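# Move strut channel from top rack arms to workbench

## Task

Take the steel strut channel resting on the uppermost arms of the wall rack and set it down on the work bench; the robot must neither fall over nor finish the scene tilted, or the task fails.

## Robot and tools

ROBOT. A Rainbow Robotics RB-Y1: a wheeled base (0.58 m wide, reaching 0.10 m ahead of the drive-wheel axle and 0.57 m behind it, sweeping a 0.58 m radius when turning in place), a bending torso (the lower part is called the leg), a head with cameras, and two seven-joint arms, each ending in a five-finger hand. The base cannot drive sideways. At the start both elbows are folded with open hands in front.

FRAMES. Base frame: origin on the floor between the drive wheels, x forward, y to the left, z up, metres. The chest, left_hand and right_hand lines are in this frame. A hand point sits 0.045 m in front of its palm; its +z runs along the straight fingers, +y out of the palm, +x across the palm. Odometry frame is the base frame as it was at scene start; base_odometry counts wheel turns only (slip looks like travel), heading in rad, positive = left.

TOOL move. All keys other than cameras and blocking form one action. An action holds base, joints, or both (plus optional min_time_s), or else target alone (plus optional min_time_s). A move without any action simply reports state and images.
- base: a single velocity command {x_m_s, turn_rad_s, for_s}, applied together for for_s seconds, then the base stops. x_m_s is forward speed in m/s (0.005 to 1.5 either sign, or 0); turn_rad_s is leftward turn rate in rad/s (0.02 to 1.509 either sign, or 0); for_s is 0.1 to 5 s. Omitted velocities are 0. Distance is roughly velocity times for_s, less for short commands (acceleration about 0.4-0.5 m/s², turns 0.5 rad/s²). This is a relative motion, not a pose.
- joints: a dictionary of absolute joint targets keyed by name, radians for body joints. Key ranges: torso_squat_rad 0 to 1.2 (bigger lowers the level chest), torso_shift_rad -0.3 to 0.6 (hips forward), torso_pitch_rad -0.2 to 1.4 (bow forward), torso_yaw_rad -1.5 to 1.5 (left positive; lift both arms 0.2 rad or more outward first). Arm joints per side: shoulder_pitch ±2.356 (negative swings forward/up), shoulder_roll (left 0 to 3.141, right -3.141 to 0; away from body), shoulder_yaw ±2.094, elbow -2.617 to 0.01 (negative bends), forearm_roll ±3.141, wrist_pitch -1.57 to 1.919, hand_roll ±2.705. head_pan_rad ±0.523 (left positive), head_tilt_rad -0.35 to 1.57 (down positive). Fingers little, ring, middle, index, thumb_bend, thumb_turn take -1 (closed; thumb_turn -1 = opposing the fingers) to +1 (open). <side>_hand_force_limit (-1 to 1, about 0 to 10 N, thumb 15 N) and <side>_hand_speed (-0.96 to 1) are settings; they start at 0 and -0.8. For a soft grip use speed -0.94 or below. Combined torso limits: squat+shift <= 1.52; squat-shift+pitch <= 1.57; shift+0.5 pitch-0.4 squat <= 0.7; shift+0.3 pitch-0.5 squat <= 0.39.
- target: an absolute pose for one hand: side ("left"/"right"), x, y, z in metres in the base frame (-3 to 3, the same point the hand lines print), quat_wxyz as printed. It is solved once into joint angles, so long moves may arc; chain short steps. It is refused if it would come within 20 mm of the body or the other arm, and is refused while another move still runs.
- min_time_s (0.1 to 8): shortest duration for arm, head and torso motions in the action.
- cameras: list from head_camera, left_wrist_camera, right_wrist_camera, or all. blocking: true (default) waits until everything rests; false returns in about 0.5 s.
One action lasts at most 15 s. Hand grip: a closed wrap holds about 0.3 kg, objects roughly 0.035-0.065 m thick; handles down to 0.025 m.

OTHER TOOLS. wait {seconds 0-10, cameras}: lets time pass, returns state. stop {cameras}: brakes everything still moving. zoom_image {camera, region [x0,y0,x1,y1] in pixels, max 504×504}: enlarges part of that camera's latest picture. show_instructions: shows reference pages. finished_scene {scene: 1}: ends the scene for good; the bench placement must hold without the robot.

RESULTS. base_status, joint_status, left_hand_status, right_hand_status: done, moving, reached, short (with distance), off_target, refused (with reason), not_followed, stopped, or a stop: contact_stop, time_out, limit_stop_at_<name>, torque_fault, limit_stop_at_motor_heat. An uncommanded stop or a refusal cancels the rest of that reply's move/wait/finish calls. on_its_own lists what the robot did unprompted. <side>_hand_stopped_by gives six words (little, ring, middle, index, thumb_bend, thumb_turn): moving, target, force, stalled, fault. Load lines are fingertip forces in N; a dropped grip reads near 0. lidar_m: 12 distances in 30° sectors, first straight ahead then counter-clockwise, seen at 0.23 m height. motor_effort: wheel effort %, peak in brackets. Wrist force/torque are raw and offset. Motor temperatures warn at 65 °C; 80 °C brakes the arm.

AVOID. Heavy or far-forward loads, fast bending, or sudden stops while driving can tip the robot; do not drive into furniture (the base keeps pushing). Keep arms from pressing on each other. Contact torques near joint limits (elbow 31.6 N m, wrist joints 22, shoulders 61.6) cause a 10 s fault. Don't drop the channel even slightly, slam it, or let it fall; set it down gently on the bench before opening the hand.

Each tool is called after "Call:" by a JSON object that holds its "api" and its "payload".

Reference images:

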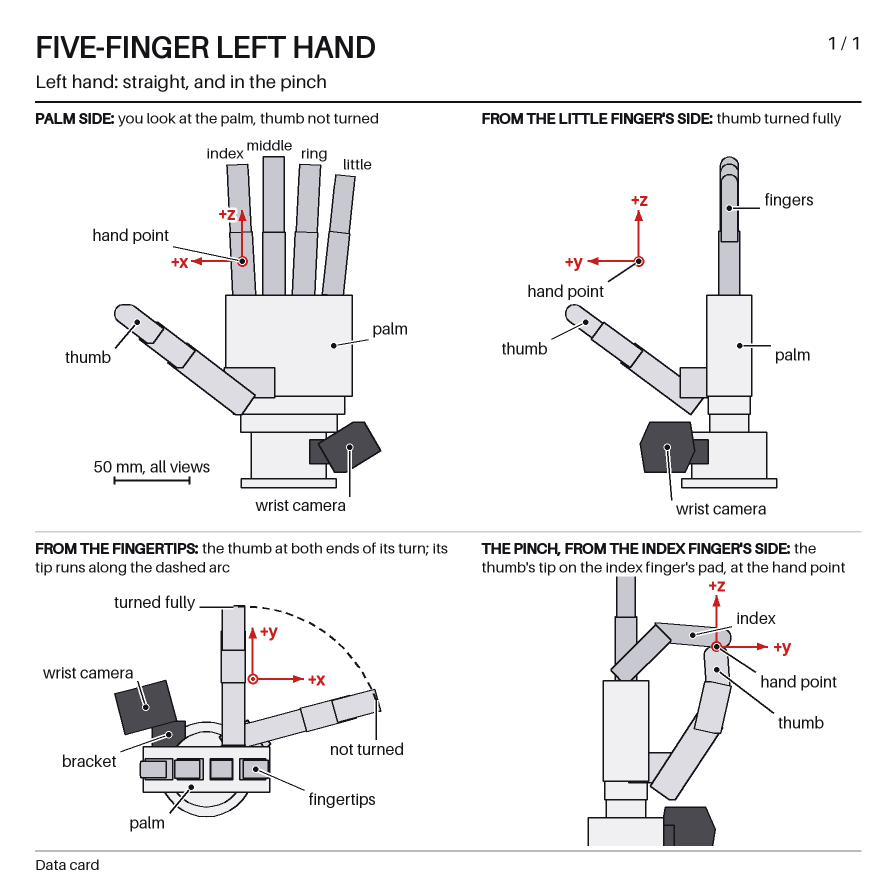

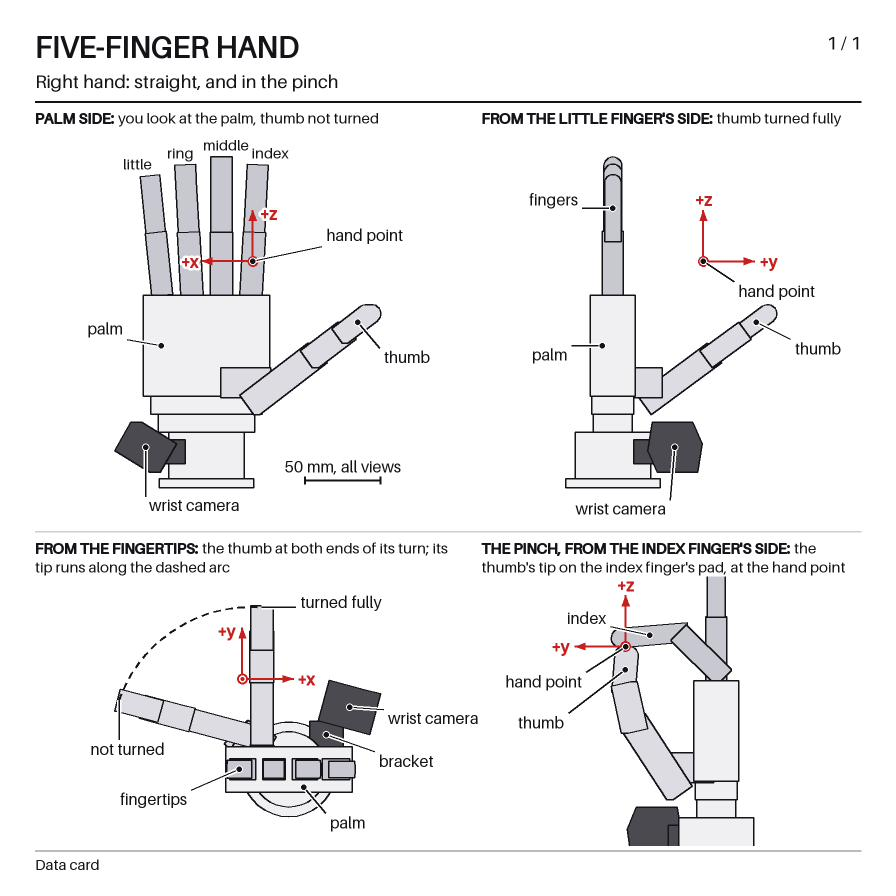

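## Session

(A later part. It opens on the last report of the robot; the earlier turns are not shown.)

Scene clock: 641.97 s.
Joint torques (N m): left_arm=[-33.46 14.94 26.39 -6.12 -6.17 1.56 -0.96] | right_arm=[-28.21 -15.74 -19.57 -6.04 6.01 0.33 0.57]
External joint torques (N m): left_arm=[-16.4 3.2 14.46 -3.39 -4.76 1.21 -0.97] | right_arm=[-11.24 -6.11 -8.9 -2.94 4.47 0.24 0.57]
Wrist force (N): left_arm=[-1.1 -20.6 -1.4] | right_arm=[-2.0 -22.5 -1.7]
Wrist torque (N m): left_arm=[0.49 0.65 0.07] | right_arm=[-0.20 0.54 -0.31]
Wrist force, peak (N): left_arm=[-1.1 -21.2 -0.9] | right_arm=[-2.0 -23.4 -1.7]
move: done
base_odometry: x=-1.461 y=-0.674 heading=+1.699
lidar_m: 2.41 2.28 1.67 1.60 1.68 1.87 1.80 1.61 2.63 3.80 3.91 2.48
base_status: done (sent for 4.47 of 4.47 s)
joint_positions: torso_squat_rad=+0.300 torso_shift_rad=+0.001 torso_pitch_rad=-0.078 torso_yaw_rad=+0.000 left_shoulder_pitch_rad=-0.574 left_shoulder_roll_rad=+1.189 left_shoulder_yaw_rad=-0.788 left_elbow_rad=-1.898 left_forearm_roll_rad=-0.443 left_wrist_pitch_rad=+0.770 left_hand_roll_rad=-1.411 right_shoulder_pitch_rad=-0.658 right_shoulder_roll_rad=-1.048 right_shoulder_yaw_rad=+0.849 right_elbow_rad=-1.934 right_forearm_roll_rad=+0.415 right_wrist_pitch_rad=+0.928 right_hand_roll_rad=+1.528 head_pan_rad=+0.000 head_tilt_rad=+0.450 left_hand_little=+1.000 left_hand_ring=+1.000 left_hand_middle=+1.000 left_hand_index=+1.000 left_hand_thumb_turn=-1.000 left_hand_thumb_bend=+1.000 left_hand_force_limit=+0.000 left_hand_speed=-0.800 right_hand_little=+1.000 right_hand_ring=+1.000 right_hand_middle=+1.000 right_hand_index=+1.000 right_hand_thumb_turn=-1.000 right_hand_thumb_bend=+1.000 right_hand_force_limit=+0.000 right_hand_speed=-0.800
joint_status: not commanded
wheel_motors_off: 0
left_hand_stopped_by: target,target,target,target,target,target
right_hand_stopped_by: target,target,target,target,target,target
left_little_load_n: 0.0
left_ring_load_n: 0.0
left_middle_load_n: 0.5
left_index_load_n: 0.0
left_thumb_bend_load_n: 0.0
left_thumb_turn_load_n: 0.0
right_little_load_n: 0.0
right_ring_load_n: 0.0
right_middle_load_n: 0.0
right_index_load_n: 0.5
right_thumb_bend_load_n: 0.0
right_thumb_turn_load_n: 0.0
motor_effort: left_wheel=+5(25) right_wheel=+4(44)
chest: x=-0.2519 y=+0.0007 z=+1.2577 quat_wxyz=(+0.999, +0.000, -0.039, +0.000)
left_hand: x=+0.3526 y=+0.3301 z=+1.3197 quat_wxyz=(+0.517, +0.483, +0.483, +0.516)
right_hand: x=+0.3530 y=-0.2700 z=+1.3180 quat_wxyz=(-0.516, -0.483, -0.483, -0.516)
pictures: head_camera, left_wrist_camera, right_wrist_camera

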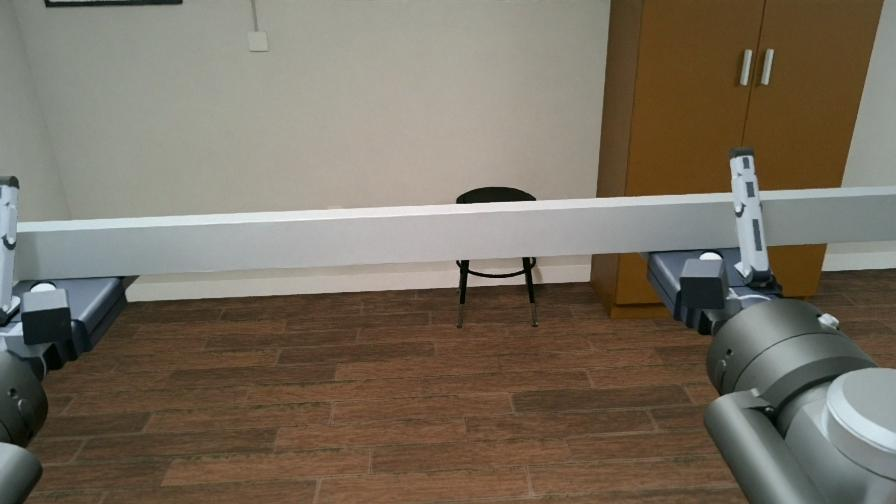

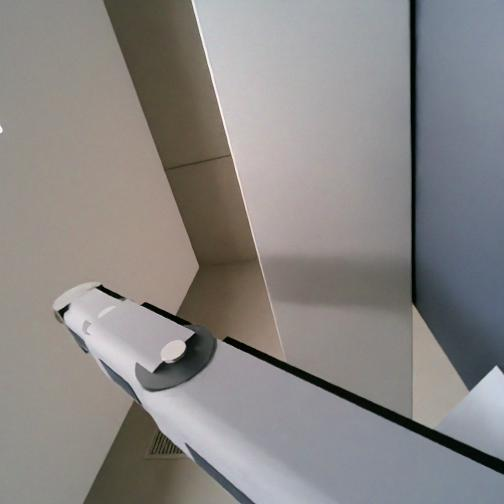

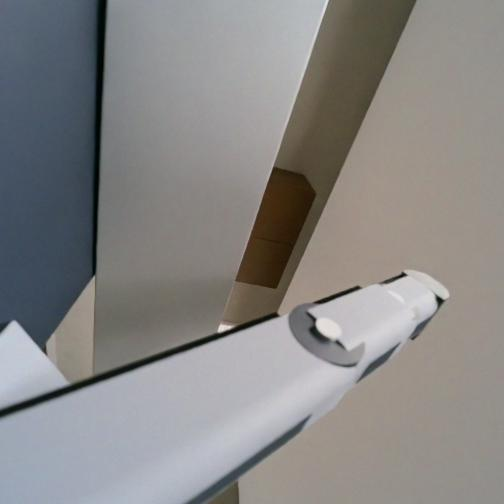

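Call:
{"api": "move", "payload": {"base": {"turn_rad_s": -0.35, "for_s": 4.42}, "cameras": ["head_camera"]}}

Scene clock: 649.63 s.
Joint torques (N m): left_arm=[-33.32 15.62 26.31 -5.86 -6.14 1.47 -0.97] | right_arm=[-27.91 -15.32 -19.53 -5.92 6.16 0.26 0.56]
External joint torques (N m): left_arm=[-16.27 3.87 14.37 -3.13 -4.74 1.12 -0.97] | right_arm=[-10.94 -5.69 -8.86 -2.82 4.62 0.17 0.56]
Wrist force (N): left_arm=[-0.9 -20.8 -1.4] | right_arm=[-1.5 -22.6 -2.0]
Wrist torque (N m): left_arm=[0.48 0.63 0.07] | right_arm=[-0.19 0.46 -0.25]
Wrist force, peak (N): left_arm=[-0.7 -21.9 -1.9] | right_arm=[-1.4 -23.8 -0.8]
move: done
base_odometry: x=-1.461 y=-0.674 heading=+0.148
lidar_m: 3.78 3.88 2.47 2.41 2.26 1.67 1.61 1.69 1.88 1.82 1.60 2.65
base_status: done (sent for 4.43 of 4.43 s)
joint_positions: torso_squat_rad=+0.300 torso_shift_rad=+0.001 torso_pitch_rad=-0.078 torso_yaw_rad=+0.000 left_shoulder_pitch_rad=-0.574 left_shoulder_roll_rad=+1.189 left_shoulder_yaw_rad=-0.788 left_elbow_rad=-1.898 left_forearm_roll_rad=-0.443 left_wrist_pitch_rad=+0.770 left_hand_roll_rad=-1.411 right_shoulder_pitch_rad=-0.658 right_shoulder_roll_rad=-1.048 right_shoulder_yaw_rad=+0.849 right_elbow_rad=-1.934 right_forearm_roll_rad=+0.415 right_wrist_pitch_rad=+0.928 right_hand_roll_rad=+1.528 head_pan_rad=+0.000 head_tilt_rad=+0.450 left_hand_little=+1.000 left_hand_ring=+1.000 left_hand_middle=+1.000 left_hand_index=+1.000 left_hand_thumb_turn=-1.000 left_hand_thumb_bend=+1.000 left_hand_force_limit=+0.000 left_hand_speed=-0.800 right_hand_little=+1.000 right_hand_ring=+1.000 right_hand_middle=+1.000 right_hand_index=+1.000 right_hand_thumb_turn=-1.000 right_hand_thumb_bend=+1.000 right_hand_force_limit=+0.000 right_hand_speed=-0.800
joint_status: not commanded
wheel_motors_off: 0
left_hand_stopped_by: target,target,target,target,target,target
right_hand_stopped_by: target,target,target,target,target,target
left_little_load_n: 0.0
left_ring_load_n: 0.5
left_middle_load_n: 0.0
left_index_load_n: 0.0
left_thumb_bend_load_n: 0.0
left_thumb_turn_load_n: 0.0
right_little_load_n: 0.0
right_ring_load_n: 0.0
right_middle_load_n: 0.0
right_index_load_n: 0.5
right_thumb_bend_load_n: 0.0
right_thumb_turn_load_n: 0.0
motor_effort: left_wheel=+5(25) right_wheel=+2(32)
chest: x=-0.2518 y=+0.0007 z=+1.2577 quat_wxyz=(+0.999, +0.000, -0.039, +0.000)
left_hand: x=+0.3526 y=+0.3301 z=+1.3197 quat_wxyz=(+0.517, +0.483, +0.483, +0.516)
right_hand: x=+0.3531 y=-0.2700 z=+1.3180 quat_wxyz=(-0.516, -0.483, -0.483, -0.516)

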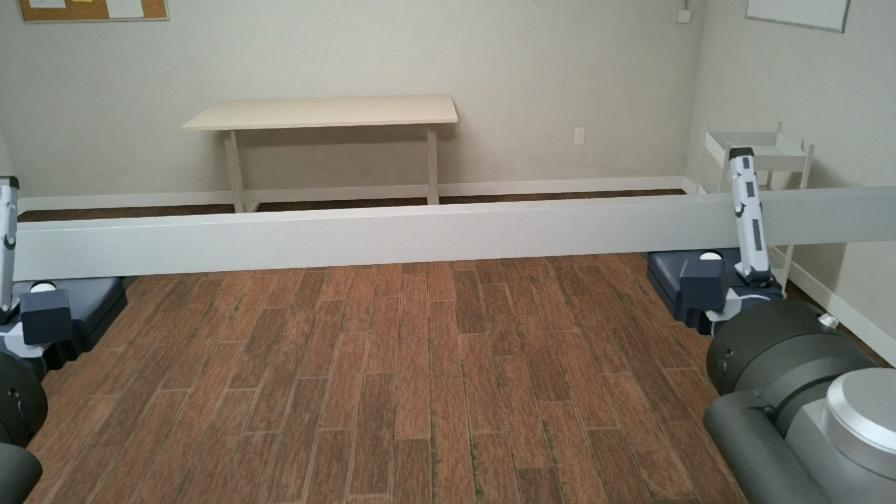

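Call:
{"api": "move", "payload": {"base": {"x_m_s": 0.4, "for_s": 4.75}, "joints": {"torso_squat_rad": 0.5}, "min_time_s": 3, "cameras": ["head_camera"]}}

Scene clock: 658.97 s.
Joint torques (N m): left_arm=[-33.05 15.56 26.33 -6.48 -6.11 1.29 -0.97] | right_arm=[-28.01 -15.07 -19.51 -5.86 6.13 0.39 0.47]
External joint torques (N m): left_arm=[-16 3.81 14.4 -3.75 -4.7 0.94 -0.98] | right_arm=[-11.04 -5.44 -8.84 -2.76 4.58 0.3 0.48]
Wrist force (N): left_arm=[-0.8 -20.0 -1.3] | right_arm=[-2.0 -22.3 -1.8]
Wrist torque (N m): left_arm=[0.49 0.62 0.10] | right_arm=[-0.14 0.56 -0.30]
Wrist force, peak (N): left_arm=[1.5 -22.8 0.1] | right_arm=[-1.4 -24.2 -2.0]
move: done
base_odometry: x=+0.425 y=-0.393 heading=+0.148
lidar_m: 1.86 2.19 2.85 2.29 2.37 3.64 3.51 2.62 1.57 1.86 1.43 2.40
base_status: done (sent for 4.77 of 4.77 s)
joint_positions: torso_squat_rad=+0.500 torso_shift_rad=+0.001 torso_pitch_rad=-0.078 torso_yaw_rad=+0.000 left_shoulder_pitch_rad=-0.575 left_shoulder_roll_rad=+1.189 left_shoulder_yaw_rad=-0.788 left_elbow_rad=-1.898 left_forearm_roll_rad=-0.443 left_wrist_pitch_rad=+0.770 left_hand_roll_rad=-1.411 right_shoulder_pitch_rad=-0.658 right_shoulder_roll_rad=-1.048 right_shoulder_yaw_rad=+0.849 right_elbow_rad=-1.934 right_forearm_roll_rad=+0.415 right_wrist_pitch_rad=+0.928 right_hand_roll_rad=+1.528 head_pan_rad=+0.000 head_tilt_rad=+0.450 left_hand_little=+1.000 left_hand_ring=+1.000 left_hand_middle=+1.000 left_hand_index=+1.000 left_hand_thumb_turn=-1.000 left_hand_thumb_bend=+1.000 left_hand_force_limit=+0.000 left_hand_speed=-0.800 right_hand_little=+1.000 right_hand_ring=+1.000 right_hand_middle=+1.000 right_hand_index=+1.000 right_hand_thumb_turn=-1.000 right_hand_thumb_bend=+1.000 right_hand_force_limit=+0.000 right_hand_speed=-0.800
joint_status: all done
wheel_motors_off: 0
left_hand_stopped_by: target,target,target,target,target,target
right_hand_stopped_by: target,target,target,target,target,target
left_little_load_n: 0.5
left_ring_load_n: 0.0
left_middle_load_n: 0.0
left_index_load_n: 0.0
left_thumb_bend_load_n: 0.0
left_thumb_turn_load_n: 0.0
right_little_load_n: 0.0
right_ring_load_n: 0.0
right_middle_load_n: 0.0
right_index_load_n: 0.0
right_thumb_bend_load_n: 0.0
right_thumb_turn_load_n: 0.0
motor_effort: left_wheel=+0(26) right_wheel=-4(39)
chest: x=-0.2518 y=+0.0007 z=+1.2033 quat_wxyz=(+0.999, +0.000, -0.039, +0.000)
left_hand: x=+0.3526 y=+0.3301 z=+1.2653 quat_wxyz=(+0.517, +0.483, +0.483, +0.516)
right_hand: x=+0.3531 y=-0.2700 z=+1.2635 quat_wxyz=(-0.516, -0.483, -0.483, -0.516)

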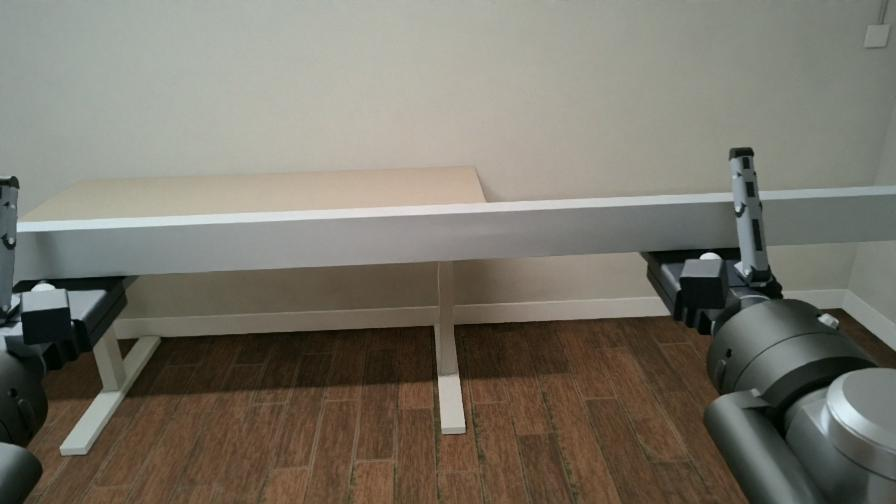

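Call:
{"api": "move", "payload": {"base": {"x_m_s": 0.3, "for_s": 2.3}, "joints": {"torso_pitch_rad": 0.0}, "min_time_s": 2, "cameras": []}}

Call:
{"api": "move", "payload": {"joints": {"left_shoulder_pitch_rad": -0.535, "left_shoulder_roll_rad": 1.136, "left_shoulder_yaw_rad": -0.788, "left_elbow_rad": -1.848, "left_forearm_roll_rad": -0.55, "left_wrist_pitch_rad": 0.749, "left_hand_roll_rad": -1.363, "right_shoulder_pitch_rad": -0.623, "right_shoulder_roll_rad": -1.01, "right_shoulder_yaw_rad": 0.86, "right_elbow_rad": -1.888, "right_forearm_roll_rad": 0.507, "right_wrist_pitch_rad": 0.905, "right_hand_roll_rad": 1.482}, "min_time_s": 2, "cameras": ["all"]}}

Scene clock: 692.40 s.
Joint torques (N m): left_arm=[-31.87 15.68 25.81 -6.56 -6.15 1.33 -0.82] | right_arm=[-26.99 -15.18 -19.27 -6.12 6.14 0.31 0.51]
External joint torques (N m): left_arm=[-15.57 3.57 14.09 -3.44 -4.75 0.99 -0.83] | right_arm=[-10.72 -5.28 -8.81 -2.59 4.58 0.23 0.52]
Wrist force (N): left_arm=[-0.7 -20.1 0.9] | right_arm=[-1.7 -22.3 0.2]
Wrist torque (N m): left_arm=[0.40 0.64 0.12] | right_arm=[-0.17 0.50 -0.28]
Wrist force, peak (N): left_arm=[-1.1 -23.0 3.6] | right_arm=[-1.3 -25.3 3.0]
move: done
base_odometry: x=+1.108 y=-0.291 heading=+0.149
lidar_m: 1.18 1.62 2.32 2.73 2.43 3.97 4.20 1.99 1.95 1.44 1.94 1.68
base_status: done (sent for 2.3 of 2.3 s)
joint_positions: torso_squat_rad=+0.500 torso_shift_rad=+0.001 torso_pitch_rad=+0.002 torso_yaw_rad=+0.000 left_shoulder_pitch_rad=-0.575 left_shoulder_roll_rad=+1.189 left_shoulder_yaw_rad=-0.788 left_elbow_rad=-1.898 left_forearm_roll_rad=-0.443 left_wrist_pitch_rad=+0.770 left_hand_roll_rad=-1.411 right_shoulder_pitch_rad=-0.658 right_shoulder_roll_rad=-1.048 right_shoulder_yaw_rad=+0.849 right_elbow_rad=-1.934 right_forearm_roll_rad=+0.415 right_wrist_pitch_rad=+0.928 right_hand_roll_rad=+1.528 head_pan_rad=+0.000 head_tilt_rad=+0.450 left_hand_little=+1.000 left_hand_ring=+1.000 left_hand_middle=+1.000 left_hand_index=+1.000 left_hand_thumb_turn=-1.000 left_hand_thumb_bend=+1.000 left_hand_force_limit=+0.000 left_hand_speed=-0.800 right_hand_little=+1.000 right_hand_ring=+1.000 right_hand_middle=+1.000 right_hand_index=+1.000 right_hand_thumb_turn=-1.000 right_hand_thumb_bend=+1.000 right_hand_force_limit=+0.000 right_hand_speed=-0.800
joint_status: all done
wheel_motors_off: 0
left_hand_stopped_by: target,target,target,target,target,target
right_hand_stopped_by: target,target,target,target,target,target
left_little_load_n: 0.0
left_ring_load_n: 0.0
left_middle_load_n: 0.0
left_index_load_n: 0.5
left_thumb_bend_load_n: 0.0
left_thumb_turn_load_n: 0.0
right_little_load_n: 0.0
right_ring_load_n: 0.0
right_middle_load_n: 0.0
right_index_load_n: 0.5
right_thumb_bend_load_n: 0.0
right_thumb_turn_load_n: 0.0
motor_effort: left_wheel=-2(24) right_wheel=-5(39)
chest: x=-0.2270 y=+0.0007 z=+1.2043 quat_wxyz=(+1.000, +0.000, +0.001, +0.000)
left_hand: x=+0.3805 y=+0.3301 z=+1.2177 quat_wxyz=(+0.497, +0.503, +0.503, +0.496)
right_hand: x=+0.3808 y=-0.2701 z=+1.2160 quat_wxyz=(-0.497, -0.503, -0.503, -0.497)

Scene clock: 694.70 s.
Joint torques (N m): left_arm=[-31.08 14.14 23.35 -7.11 -6.27 1.29 -0.48] | right_arm=[-26.62 -12.85 -17.99 -6.49 6.58 0.19 0.44]
External joint torques (N m): left_arm=[-14.81 2.16 11.88 -3.44 -4.9 0.84 -0.48] | right_arm=[-10.43 -3.09 -7.72 -2.57 5.06 0.01 0.45]
Wrist force (N): left_arm=[0.0 -20.0 0.6] | right_arm=[-3.2 -23.3 0.0]
Wrist torque (N m): left_arm=[0.39 0.61 0.12] | right_arm=[-0.21 0.53 -0.50]
Wrist force, peak (N): left_arm=[-0.9 -21.4 0.9] | right_arm=[-2.8 -23.5 0.3]
move: done
base_odometry: x=+1.108 y=-0.291 heading=+0.149
lidar_m: 1.16 1.64 2.33 2.75 2.44 3.96 4.20 2.01 1.95 1.43 1.94 1.68
base_status: not commanded
joint_positions: torso_squat_rad=+0.500 torso_shift_rad=+0.001 torso_pitch_rad=+0.002 torso_yaw_rad=+0.000 left_shoulder_pitch_rad=-0.532 left_shoulder_roll_rad=+1.135 left_shoulder_yaw_rad=-0.791 left_elbow_rad=-1.847 left_forearm_roll_rad=-0.549 left_wrist_pitch_rad=+0.749 left_hand_roll_rad=-1.363 right_shoulder_pitch_rad=-0.620 right_shoulder_roll_rad=-1.010 right_shoulder_yaw_rad=+0.862 right_elbow_rad=-1.887 right_forearm_roll_rad=+0.506 right_wrist_pitch_rad=+0.905 right_hand_roll_rad=+1.482 head_pan_rad=+0.000 head_tilt_rad=+0.450 left_hand_little=+1.000 left_hand_ring=+1.000 left_hand_middle=+1.000 left_hand_index=+1.000 left_hand_thumb_turn=-1.000 left_hand_thumb_bend=+1.000 left_hand_force_limit=+0.000 left_hand_speed=-0.800 right_hand_little=+1.000 right_hand_ring=+1.000 right_hand_middle=+1.000 right_hand_index=+1.000 right_hand_thumb_turn=-1.000 right_hand_thumb_bend=+1.000 right_hand_force_limit=+0.000 right_hand_speed=-0.800
joint_status: all done
wheel_motors_off: 0
left_hand_stopped_by: target,target,target,target,target,target
right_hand_stopped_by: target,target,target,target,target,target
left_little_load_n: 0.0
left_ring_load_n: 0.0
left_middle_load_n: 0.0
left_index_load_n: 0.5
left_thumb_bend_load_n: 0.0
left_thumb_turn_load_n: 0.0
right_little_load_n: 0.0
right_ring_load_n: 0.0
right_middle_load_n: 0.0
right_index_load_n: 0.0
right_thumb_bend_load_n: 0.0
right_thumb_turn_load_n: 0.0
motor_effort: left_wheel=-3(3) right_wheel=-4(5)
chest: x=-0.2270 y=+0.0007 z=+1.2043 quat_wxyz=(+1.000, +0.000, +0.001, +0.000)
left_hand: x=+0.3807 y=+0.3299 z=+1.1941 quat_wxyz=(+0.499, +0.502, +0.502, +0.498)
right_hand: x=+0.3809 y=-0.2702 z=+1.1946 quat_wxyz=(-0.498, -0.502, -0.502, -0.498)
pictures: head_camera, left_wrist_camera, right_wrist_camera

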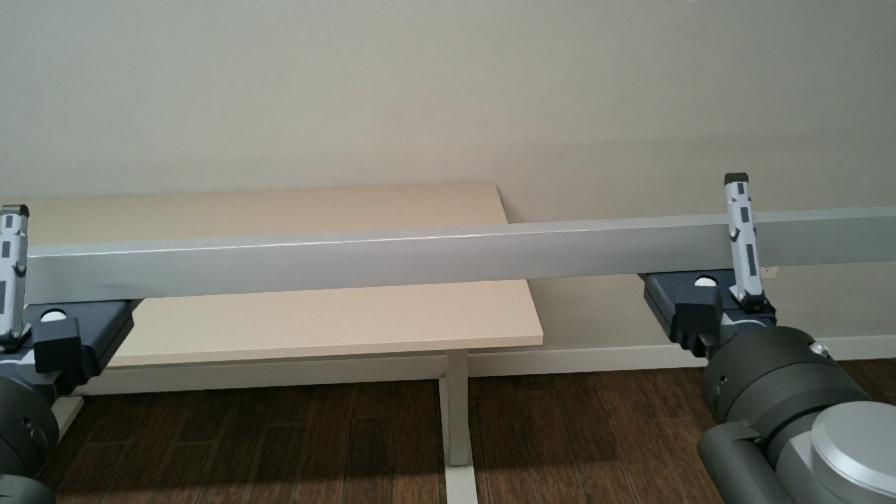

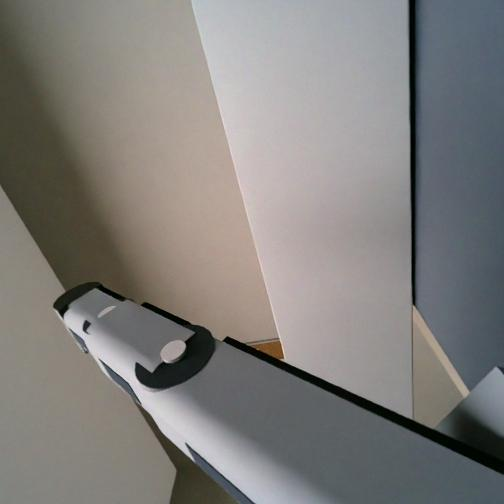

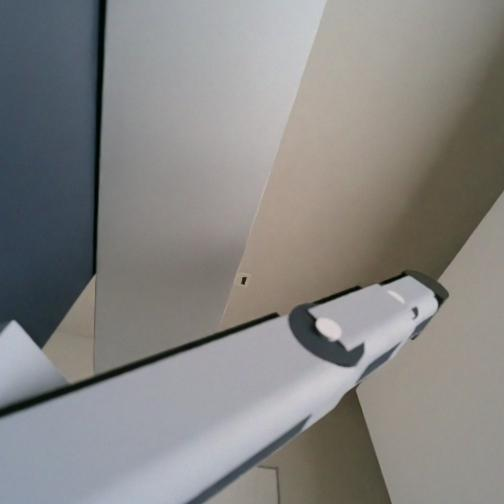

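Call:
{"api": "move", "payload": {"joints": {"torso_squat_rad": 0.9, "head_tilt_rad": 0.5}, "min_time_s": 3, "cameras": []}}

Call:
{"api": "move", "payload": {"joints": {"left_shoulder_pitch_rad": -0.417, "left_shoulder_roll_rad": 0.883, "left_shoulder_yaw_rad": -0.834, "left_elbow_rad": -1.509, "left_forearm_roll_rad": -1.05, "left_wrist_pitch_rad": 0.663, "left_hand_roll_rad": -1.034, "right_shoulder_pitch_rad": -0.502, "right_shoulder_roll_rad": -0.798, "right_shoulder_yaw_rad": 0.947, "right_elbow_rad": -1.542, "right_forearm_roll_rad": 0.959, "right_wrist_pitch_rad": 0.803, "right_hand_roll_rad": 1.151}, "min_time_s": 5, "cameras": ["all"]}}

Scene clock: 715.00 s.
Joint torques (N m): left_arm=[-31.39 14.55 23.4 -7.39 -6.18 1.4 -0.75] | right_arm=[-26.77 -12.53 -18.19 -6.62 6.45 0.24 0.51]
External joint torques (N m): left_arm=[-15.12 2.57 11.93 -3.73 -4.82 0.96 -0.76] | right_arm=[-10.57 -2.77 -7.93 -2.7 4.93 0.07 0.52]
Wrist force (N): left_arm=[0.2 -20.4 0.7] | right_arm=[-2.4 -23.4 -0.1]
Wrist torque (N m): left_arm=[0.32 0.57 0.15] | right_arm=[-0.19 0.44 -0.44]
Wrist force, peak (N): left_arm=[0.0 -21.1 0.6] | right_arm=[-2.8 -23.7 -0.2]
move: done
base_odometry: x=+1.108 y=-0.291 heading=+0.149
lidar_m: 1.18 1.63 2.33 2.73 2.45 3.98 4.21 2.00 1.96 1.44 1.92 1.68
base_status: not commanded
joint_positions: torso_squat_rad=+0.900 torso_shift_rad=+0.001 torso_pitch_rad=+0.001 torso_yaw_rad=+0.000 left_shoulder_pitch_rad=-0.532 left_shoulder_roll_rad=+1.135 left_shoulder_yaw_rad=-0.791 left_elbow_rad=-1.847 left_forearm_roll_rad=-0.549 left_wrist_pitch_rad=+0.749 left_hand_roll_rad=-1.363 right_shoulder_pitch_rad=-0.620 right_shoulder_roll_rad=-1.009 right_shoulder_yaw_rad=+0.862 right_elbow_rad=-1.887 right_forearm_roll_rad=+0.506 right_wrist_pitch_rad=+0.905 right_hand_roll_rad=+1.482 head_pan_rad=+0.000 head_tilt_rad=+0.500 left_hand_little=+1.000 left_hand_ring=+1.000 left_hand_middle=+1.000 left_hand_index=+1.000 left_hand_thumb_turn=-1.000 left_hand_thumb_bend=+1.000 left_hand_force_limit=+0.000 left_hand_speed=-0.800 right_hand_little=+1.000 right_hand_ring=+1.000 right_hand_middle=+1.000 right_hand_index=+1.000 right_hand_thumb_turn=-1.000 right_hand_thumb_bend=+1.000 right_hand_force_limit=+0.000 right_hand_speed=-0.800
joint_status: all done
wheel_motors_off: 0
left_hand_stopped_by: target,target,target,target,target,target
right_hand_stopped_by: target,target,target,target,target,target
left_little_load_n: 0.0
left_ring_load_n: 0.0
left_middle_load_n: 0.0
left_index_load_n: 0.5
left_thumb_bend_load_n: 0.0
left_thumb_turn_load_n: 0.0
right_little_load_n: 0.0
right_ring_load_n: 0.0
right_middle_load_n: 0.0
right_index_load_n: 0.5
right_thumb_bend_load_n: 0.0
right_thumb_turn_load_n: 0.0
motor_effort: left_wheel=-2(3) right_wheel=-3(5)
chest: x=-0.2273 y=+0.0005 z=+1.0251 quat_wxyz=(+1.000, +0.000, +0.001, +0.000)
left_hand: x=+0.3804 y=+0.3297 z=+1.0151 quat_wxyz=(+0.499, +0.502, +0.501, +0.498)
right_hand: x=+0.3806 y=-0.2703 z=+1.0156 quat_wxyz=(-0.498, -0.502, -0.502, -0.498)

Scene clock: 720.30 s.
Joint torques (N m): left_arm=[-33.63 8.58 17.11 -14.1 -6.08 2.03 -0.68] | right_arm=[-27.8 -5.78 -12.58 -11.76 6.45 0.52 0.71]
External joint torques (N m): left_arm=[-17.61 -2.28 7.49 -8.96 -4.99 0.93 -0.69] | right_arm=[-11.97 2.8 -3.9 -6.76 5.23 -0.29 0.72]
Wrist force (N): left_arm=[8.8 -21.2 0.5] | right_arm=[-11.8 -22.5 0.3]
Wrist torque (N m): left_arm=[0.24 0.57 0.60] | right_arm=[0.06 0.38 -0.80]
Wrist force, peak (N): left_arm=[-3.7 -28.0 -5.1] | right_arm=[0.5 -27.2 -10.7]
move: done
base_odometry: x=+1.108 y=-0.291 heading=+0.149
lidar_m: 1.18 1.64 2.33 2.75 2.45 3.96 4.20 1.99 1.93 1.43 1.93 1.67
base_status: not commanded
joint_positions: torso_squat_rad=+0.900 torso_shift_rad=+0.001 torso_pitch_rad=+0.002 torso_yaw_rad=+0.000 left_shoulder_pitch_rad=-0.413 left_shoulder_roll_rad=+0.883 left_shoulder_yaw_rad=-0.836 left_elbow_rad=-1.507 left_forearm_roll_rad=-1.049 left_wrist_pitch_rad=+0.663 left_hand_roll_rad=-1.034 right_shoulder_pitch_rad=-0.499 right_shoulder_roll_rad=-0.799 right_shoulder_yaw_rad=+0.948 right_elbow_rad=-1.540 right_forearm_roll_rad=+0.958 right_wrist_pitch_rad=+0.803 right_hand_roll_rad=+1.151 head_pan_rad=+0.000 head_tilt_rad=+0.500 left_hand_little=+1.000 left_hand_ring=+1.000 left_hand_middle=+1.000 left_hand_index=+1.000 left_hand_thumb_turn=-1.000 left_hand_thumb_bend=+1.000 left_hand_force_limit=+0.000 left_hand_speed=-0.800 right_hand_little=+1.000 right_hand_ring=+1.000 right_hand_middle=+1.000 right_hand_index=+1.000 right_hand_thumb_turn=-1.000 right_hand_thumb_bend=+1.000 right_hand_force_limit=+0.000 right_hand_speed=-0.800
joint_status: all done
wheel_motors_off: 0
left_hand_stopped_by: target,target,target,target,target,target
right_hand_stopped_by: target,target,target,target,target,target
left_little_load_n: 0.0
left_ring_load_n: 0.0
left_middle_load_n: 0.0
left_index_load_n: 0.0
left_thumb_bend_load_n: 0.0
left_thumb_turn_load_n: 0.0
right_little_load_n: 0.0
right_ring_load_n: 0.0
right_middle_load_n: 0.0
right_index_load_n: 0.5
right_thumb_bend_load_n: 0.0
right_thumb_turn_load_n: 0.0
motor_effort: left_wheel=-3(3) right_wheel=-4(5)
chest: x=-0.2273 y=+0.0005 z=+1.0251 quat_wxyz=(+1.000, +0.000, +0.001, +0.000)
left_hand: x=+0.3795 y=+0.3312 z=+0.8948 quat_wxyz=(+0.495, +0.503, +0.505, +0.498)
right_hand: x=+0.3799 y=-0.2710 z=+0.8961 quat_wxyz=(-0.499, -0.502, -0.502, -0.498)
pictures: head_camera, left_wrist_camera, right_wrist_camera

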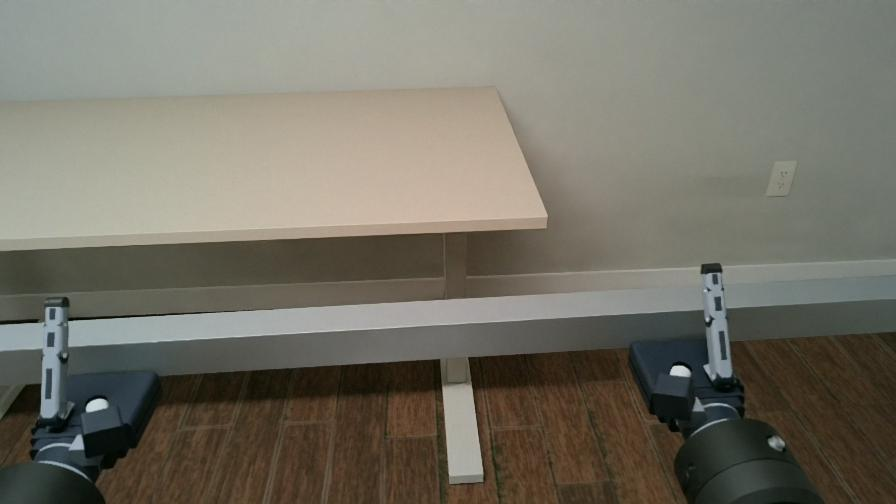

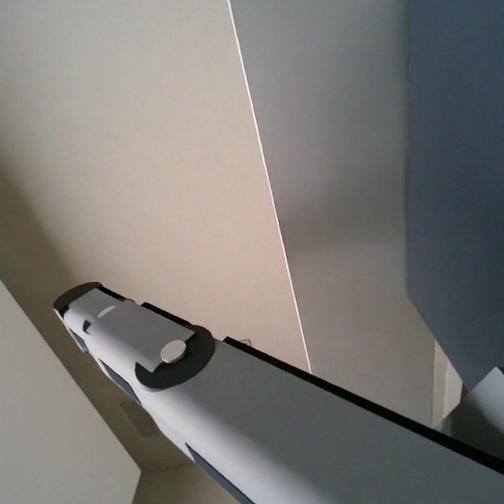

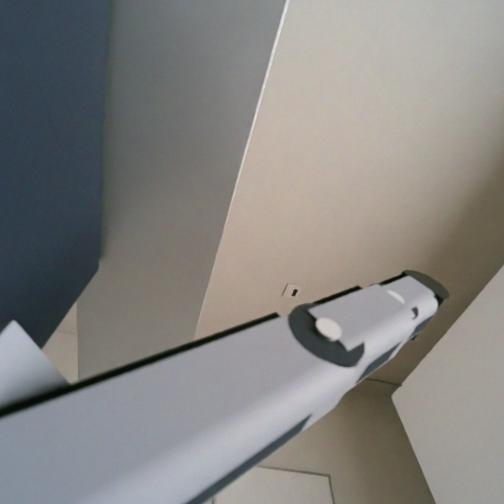

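Call:
{"api": "move", "payload": {"base": {"turn_rad_s": -0.1, "for_s": 0.42}, "cameras": []}}

Call:
{"api": "move", "payload": {"base": {"x_m_s": 0.15, "for_s": 3.0}, "joints": {"head_tilt_rad": 0.7}, "cameras": ["head_camera"]}}

Scene clock: 725.50 s.
Joint torques (N m): left_arm=[-34.19 8.88 17.78 -14.81 -5.88 2.14 -0.72] | right_arm=[-28.62 -6.68 -12.77 -12.22 6.19 0.55 0.66]
External joint torques (N m): left_arm=[-18.16 -1.98 8.15 -9.67 -4.79 1.04 -0.73] | right_arm=[-12.79 1.91 -4.09 -7.22 4.97 -0.27 0.67]
Wrist force (N): left_arm=[8.6 -21.5 0.5] | right_arm=[-11.9 -22.7 0.4]
Wrist torque (N m): left_arm=[0.22 0.63 0.57] | right_arm=[0.02 0.38 -0.82]
Wrist force, peak (N): left_arm=[9.8 -21.4 -2.1] | right_arm=[-12.0 -23.8 0.0]
move: done
base_odometry: x=+1.108 y=-0.291 heading=+0.106
lidar_m: 1.18 1.66 1.64 2.74 2.43 3.36 4.20 2.09 1.97 1.31 1.92 1.70
base_status: done (sent for 0.43 of 0.43 s)
joint_positions: torso_squat_rad=+0.900 torso_shift_rad=+0.001 torso_pitch_rad=+0.002 torso_yaw_rad=+0.000 left_shoulder_pitch_rad=-0.413 left_shoulder_roll_rad=+0.883 left_shoulder_yaw_rad=-0.836 left_elbow_rad=-1.507 left_forearm_roll_rad=-1.049 left_wrist_pitch_rad=+0.663 left_hand_roll_rad=-1.034 right_shoulder_pitch_rad=-0.499 right_shoulder_roll_rad=-0.799 right_shoulder_yaw_rad=+0.948 right_elbow_rad=-1.540 right_forearm_roll_rad=+0.958 right_wrist_pitch_rad=+0.803 right_hand_roll_rad=+1.151 head_pan_rad=+0.000 head_tilt_rad=+0.500 left_hand_little=+1.000 left_hand_ring=+1.000 left_hand_middle=+1.000 left_hand_index=+1.000 left_hand_thumb_turn=-1.000 left_hand_thumb_bend=+1.000 left_hand_force_limit=+0.000 left_hand_speed=-0.800 right_hand_little=+1.000 right_hand_ring=+1.000 right_hand_middle=+1.000 right_hand_index=+1.000 right_hand_thumb_turn=-1.000 right_hand_thumb_bend=+1.000 right_hand_force_limit=+0.000 right_hand_speed=-0.800
joint_status: not commanded
wheel_motors_off: 0
left_hand_stopped_by: target,target,target,target,target,target
right_hand_stopped_by: target,target,target,target,target,target
left_little_load_n: 0.5
left_ring_load_n: 0.0
left_middle_load_n: 0.0
left_index_load_n: 0.0
left_thumb_bend_load_n: 0.0
left_thumb_turn_load_n: 0.0
right_little_load_n: 0.0
right_ring_load_n: 0.0
right_middle_load_n: 0.0
right_index_load_n: 0.5
right_thumb_bend_load_n: 0.0
right_thumb_turn_load_n: 0.0
motor_effort: left_wheel=+3(28) right_wheel=-14(44)
chest: x=-0.2273 y=+0.0005 z=+1.0251 quat_wxyz=(+1.000, +0.000, +0.001, +0.000)
left_hand: x=+0.3794 y=+0.3313 z=+0.8946 quat_wxyz=(+0.495, +0.503, +0.505, +0.498)
right_hand: x=+0.3799 y=-0.2710 z=+0.8959 quat_wxyz=(-0.499, -0.502, -0.502, -0.498)

Scene clock: 729.27 s.
Joint torques (N m): left_arm=[-33.65 9.72 18.2 -15.01 -5.81 2.53 -0.75] | right_arm=[-28.52 -7.25 -13.04 -12.51 6.04 0.81 0.78]
External joint torques (N m): left_arm=[-17.63 -1.13 8.57 -9.87 -4.72 1.43 -0.76] | right_arm=[-12.7 1.32 -4.37 -7.51 4.81 -0.01 0.79]
Wrist force (N): left_arm=[7.3 -21.1 0.4] | right_arm=[-10.5 -22.7 -0.1]
Wrist torque (N m): left_arm=[0.25 0.60 0.49] | right_arm=[0.06 0.41 -0.75]
Wrist force, peak (N): left_arm=[8.8 -22.8 -1.7] | right_arm=[-13.7 -23.6 -2.7]
move: done
base_odometry: x=+1.555 y=-0.244 heading=+0.106
lidar_m: 0.72 1.21 1.37 2.75 2.65 3.47 4.64 2.30 1.75 1.73 1.74 1.21
base_status: done (sent for 3 of 3 s)
joint_positions: torso_squat_rad=+0.900 torso_shift_rad=+0.001 torso_pitch_rad=+0.002 torso_yaw_rad=+0.000 left_shoulder_pitch_rad=-0.413 left_shoulder_roll_rad=+0.883 left_shoulder_yaw_rad=-0.836 left_elbow_rad=-1.507 left_forearm_roll_rad=-1.049 left_wrist_pitch_rad=+0.663 left_hand_roll_rad=-1.034 right_shoulder_pitch_rad=-0.499 right_shoulder_roll_rad=-0.799 right_shoulder_yaw_rad=+0.948 right_elbow_rad=-1.540 right_forearm_roll_rad=+0.958 right_wrist_pitch_rad=+0.803 right_hand_roll_rad=+1.151 head_pan_rad=+0.000 head_tilt_rad=+0.700 left_hand_little=+1.000 left_hand_ring=+1.000 left_hand_middle=+1.000 left_hand_index=+1.000 left_hand_thumb_turn=-1.000 left_hand_thumb_bend=+1.000 left_hand_force_limit=+0.000 left_hand_speed=-0.800 right_hand_little=+1.000 right_hand_ring=+1.000 right_hand_middle=+1.000 right_hand_index=+1.000 right_hand_thumb_turn=-1.000 right_hand_thumb_bend=+1.000 right_hand_force_limit=+0.000 right_hand_speed=-0.800
joint_status: all done
wheel_motors_off: 0
left_hand_stopped_by: target,target,target,target,target,target
right_hand_stopped_by: target,target,target,target,target,target
left_little_load_n: 0.0
left_ring_load_n: 0.0
left_middle_load_n: 0.0
left_index_load_n: 0.0
left_thumb_bend_load_n: 0.0
left_thumb_turn_load_n: 0.0
right_little_load_n: 0.0
right_ring_load_n: 0.0
right_middle_load_n: 0.0
right_index_load_n: 0.5
right_thumb_bend_load_n: 0.0
right_thumb_turn_load_n: 0.0
motor_effort: left_wheel=-2(26) right_wheel=-4(46)
chest: x=-0.2272 y=+0.0005 z=+1.0251 quat_wxyz=(+1.000, +0.000, +0.001, +0.000)
left_hand: x=+0.3795 y=+0.3311 z=+0.8945 quat_wxyz=(+0.495, +0.503, +0.505, +0.497)
right_hand: x=+0.3799 y=-0.2709 z=+0.8958 quat_wxyz=(-0.499, -0.502, -0.502, -0.498)

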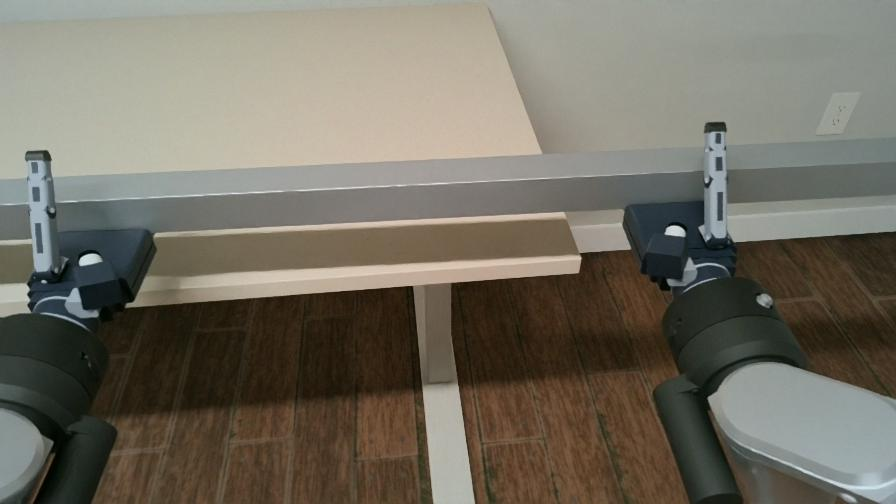

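Call:
{"api": "move", "payload": {"base": {"x_m_s": 0.1, "for_s": 2.3}, "joints": {"head_tilt_rad": 0.8}, "cameras": ["head_camera"]}}

Scene clock: 742.03 s.
Joint torques (N m): left_arm=[-33.88 9.49 18.81 -14.62 -5.61 2.48 -0.79] | right_arm=[-28.41 -7.3 -13.79 -12.35 6.08 0.85 0.66]
External joint torques (N m): left_arm=[-17.87 -1.36 9.19 -9.48 -4.52 1.38 -0.8] | right_arm=[-12.59 1.27 -5.11 -7.35 4.86 0.04 0.66]
Wrist force (N): left_arm=[8.1 -21.5 0.6] | right_arm=[-11.2 -22.9 0.5]
Wrist torque (N m): left_arm=[0.25 0.57 0.56] | right_arm=[-0.02 0.43 -0.79]
Wrist force, peak (N): left_arm=[7.1 -23.3 0.5] | right_arm=[-10.5 -24.9 0.1]
move: done
base_odometry: x=+1.784 y=-0.219 heading=+0.107
lidar_m: 0.50 0.96 1.26 2.76 2.78 3.20 4.87 2.49 1.83 1.85 1.40 0.98
base_status: done (sent for 2.3 of 2.3 s)
joint_positions: torso_squat_rad=+0.900 torso_shift_rad=+0.001 torso_pitch_rad=+0.002 torso_yaw_rad=+0.000 left_shoulder_pitch_rad=-0.413 left_shoulder_roll_rad=+0.883 left_shoulder_yaw_rad=-0.836 left_elbow_rad=-1.507 left_forearm_roll_rad=-1.049 left_wrist_pitch_rad=+0.663 left_hand_roll_rad=-1.034 right_shoulder_pitch_rad=-0.499 right_shoulder_roll_rad=-0.799 right_shoulder_yaw_rad=+0.948 right_elbow_rad=-1.540 right_forearm_roll_rad=+0.958 right_wrist_pitch_rad=+0.803 right_hand_roll_rad=+1.151 head_pan_rad=+0.000 head_tilt_rad=+0.800 left_hand_little=+1.000 left_hand_ring=+1.000 left_hand_middle=+1.000 left_hand_index=+1.000 left_hand_thumb_turn=-1.000 left_hand_thumb_bend=+1.000 left_hand_force_limit=+0.000 left_hand_speed=-0.800 right_hand_little=+1.000 right_hand_ring=+1.000 right_hand_middle=+1.000 right_hand_index=+1.000 right_hand_thumb_turn=-1.000 right_hand_thumb_bend=+1.000 right_hand_force_limit=+0.000 right_hand_speed=-0.800
joint_status: all done
wheel_motors_off: 0
left_hand_stopped_by: target,target,target,target,target,target
right_hand_stopped_by: target,target,target,target,target,target
left_little_load_n: 0.0
left_ring_load_n: 0.0
left_middle_load_n: 0.0
left_index_load_n: 0.5
left_thumb_bend_load_n: 0.0
left_thumb_turn_load_n: 0.0
right_little_load_n: 0.0
right_ring_load_n: 0.0
right_middle_load_n: 0.0
right_index_load_n: 0.0
right_thumb_bend_load_n: 0.0
right_thumb_turn_load_n: 0.0
motor_effort: left_wheel=+4(25) right_wheel=-12(40)
chest: x=-0.2272 y=+0.0005 z=+1.0251 quat_wxyz=(+1.000, +0.000, +0.001, +0.000)
left_hand: x=+0.3795 y=+0.3310 z=+0.8944 quat_wxyz=(+0.495, +0.503, +0.505, +0.497)
right_hand: x=+0.3799 y=-0.2708 z=+0.8957 quat_wxyz=(-0.499, -0.502, -0.502, -0.498)

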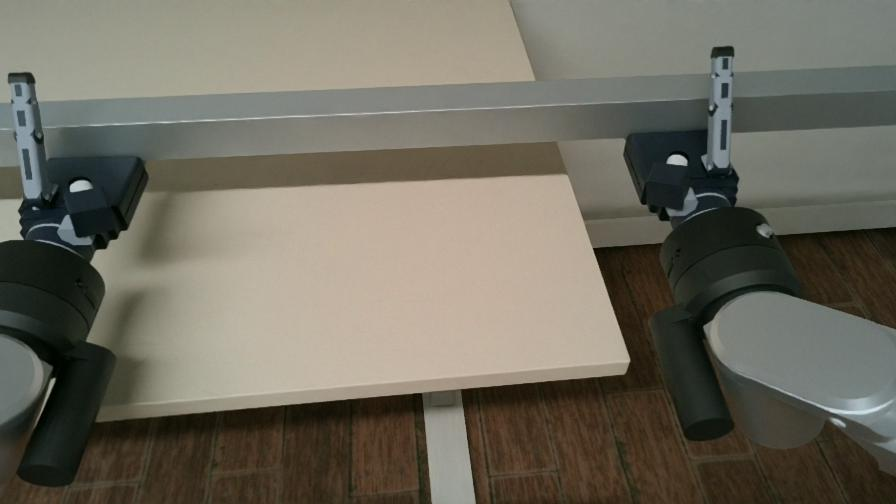

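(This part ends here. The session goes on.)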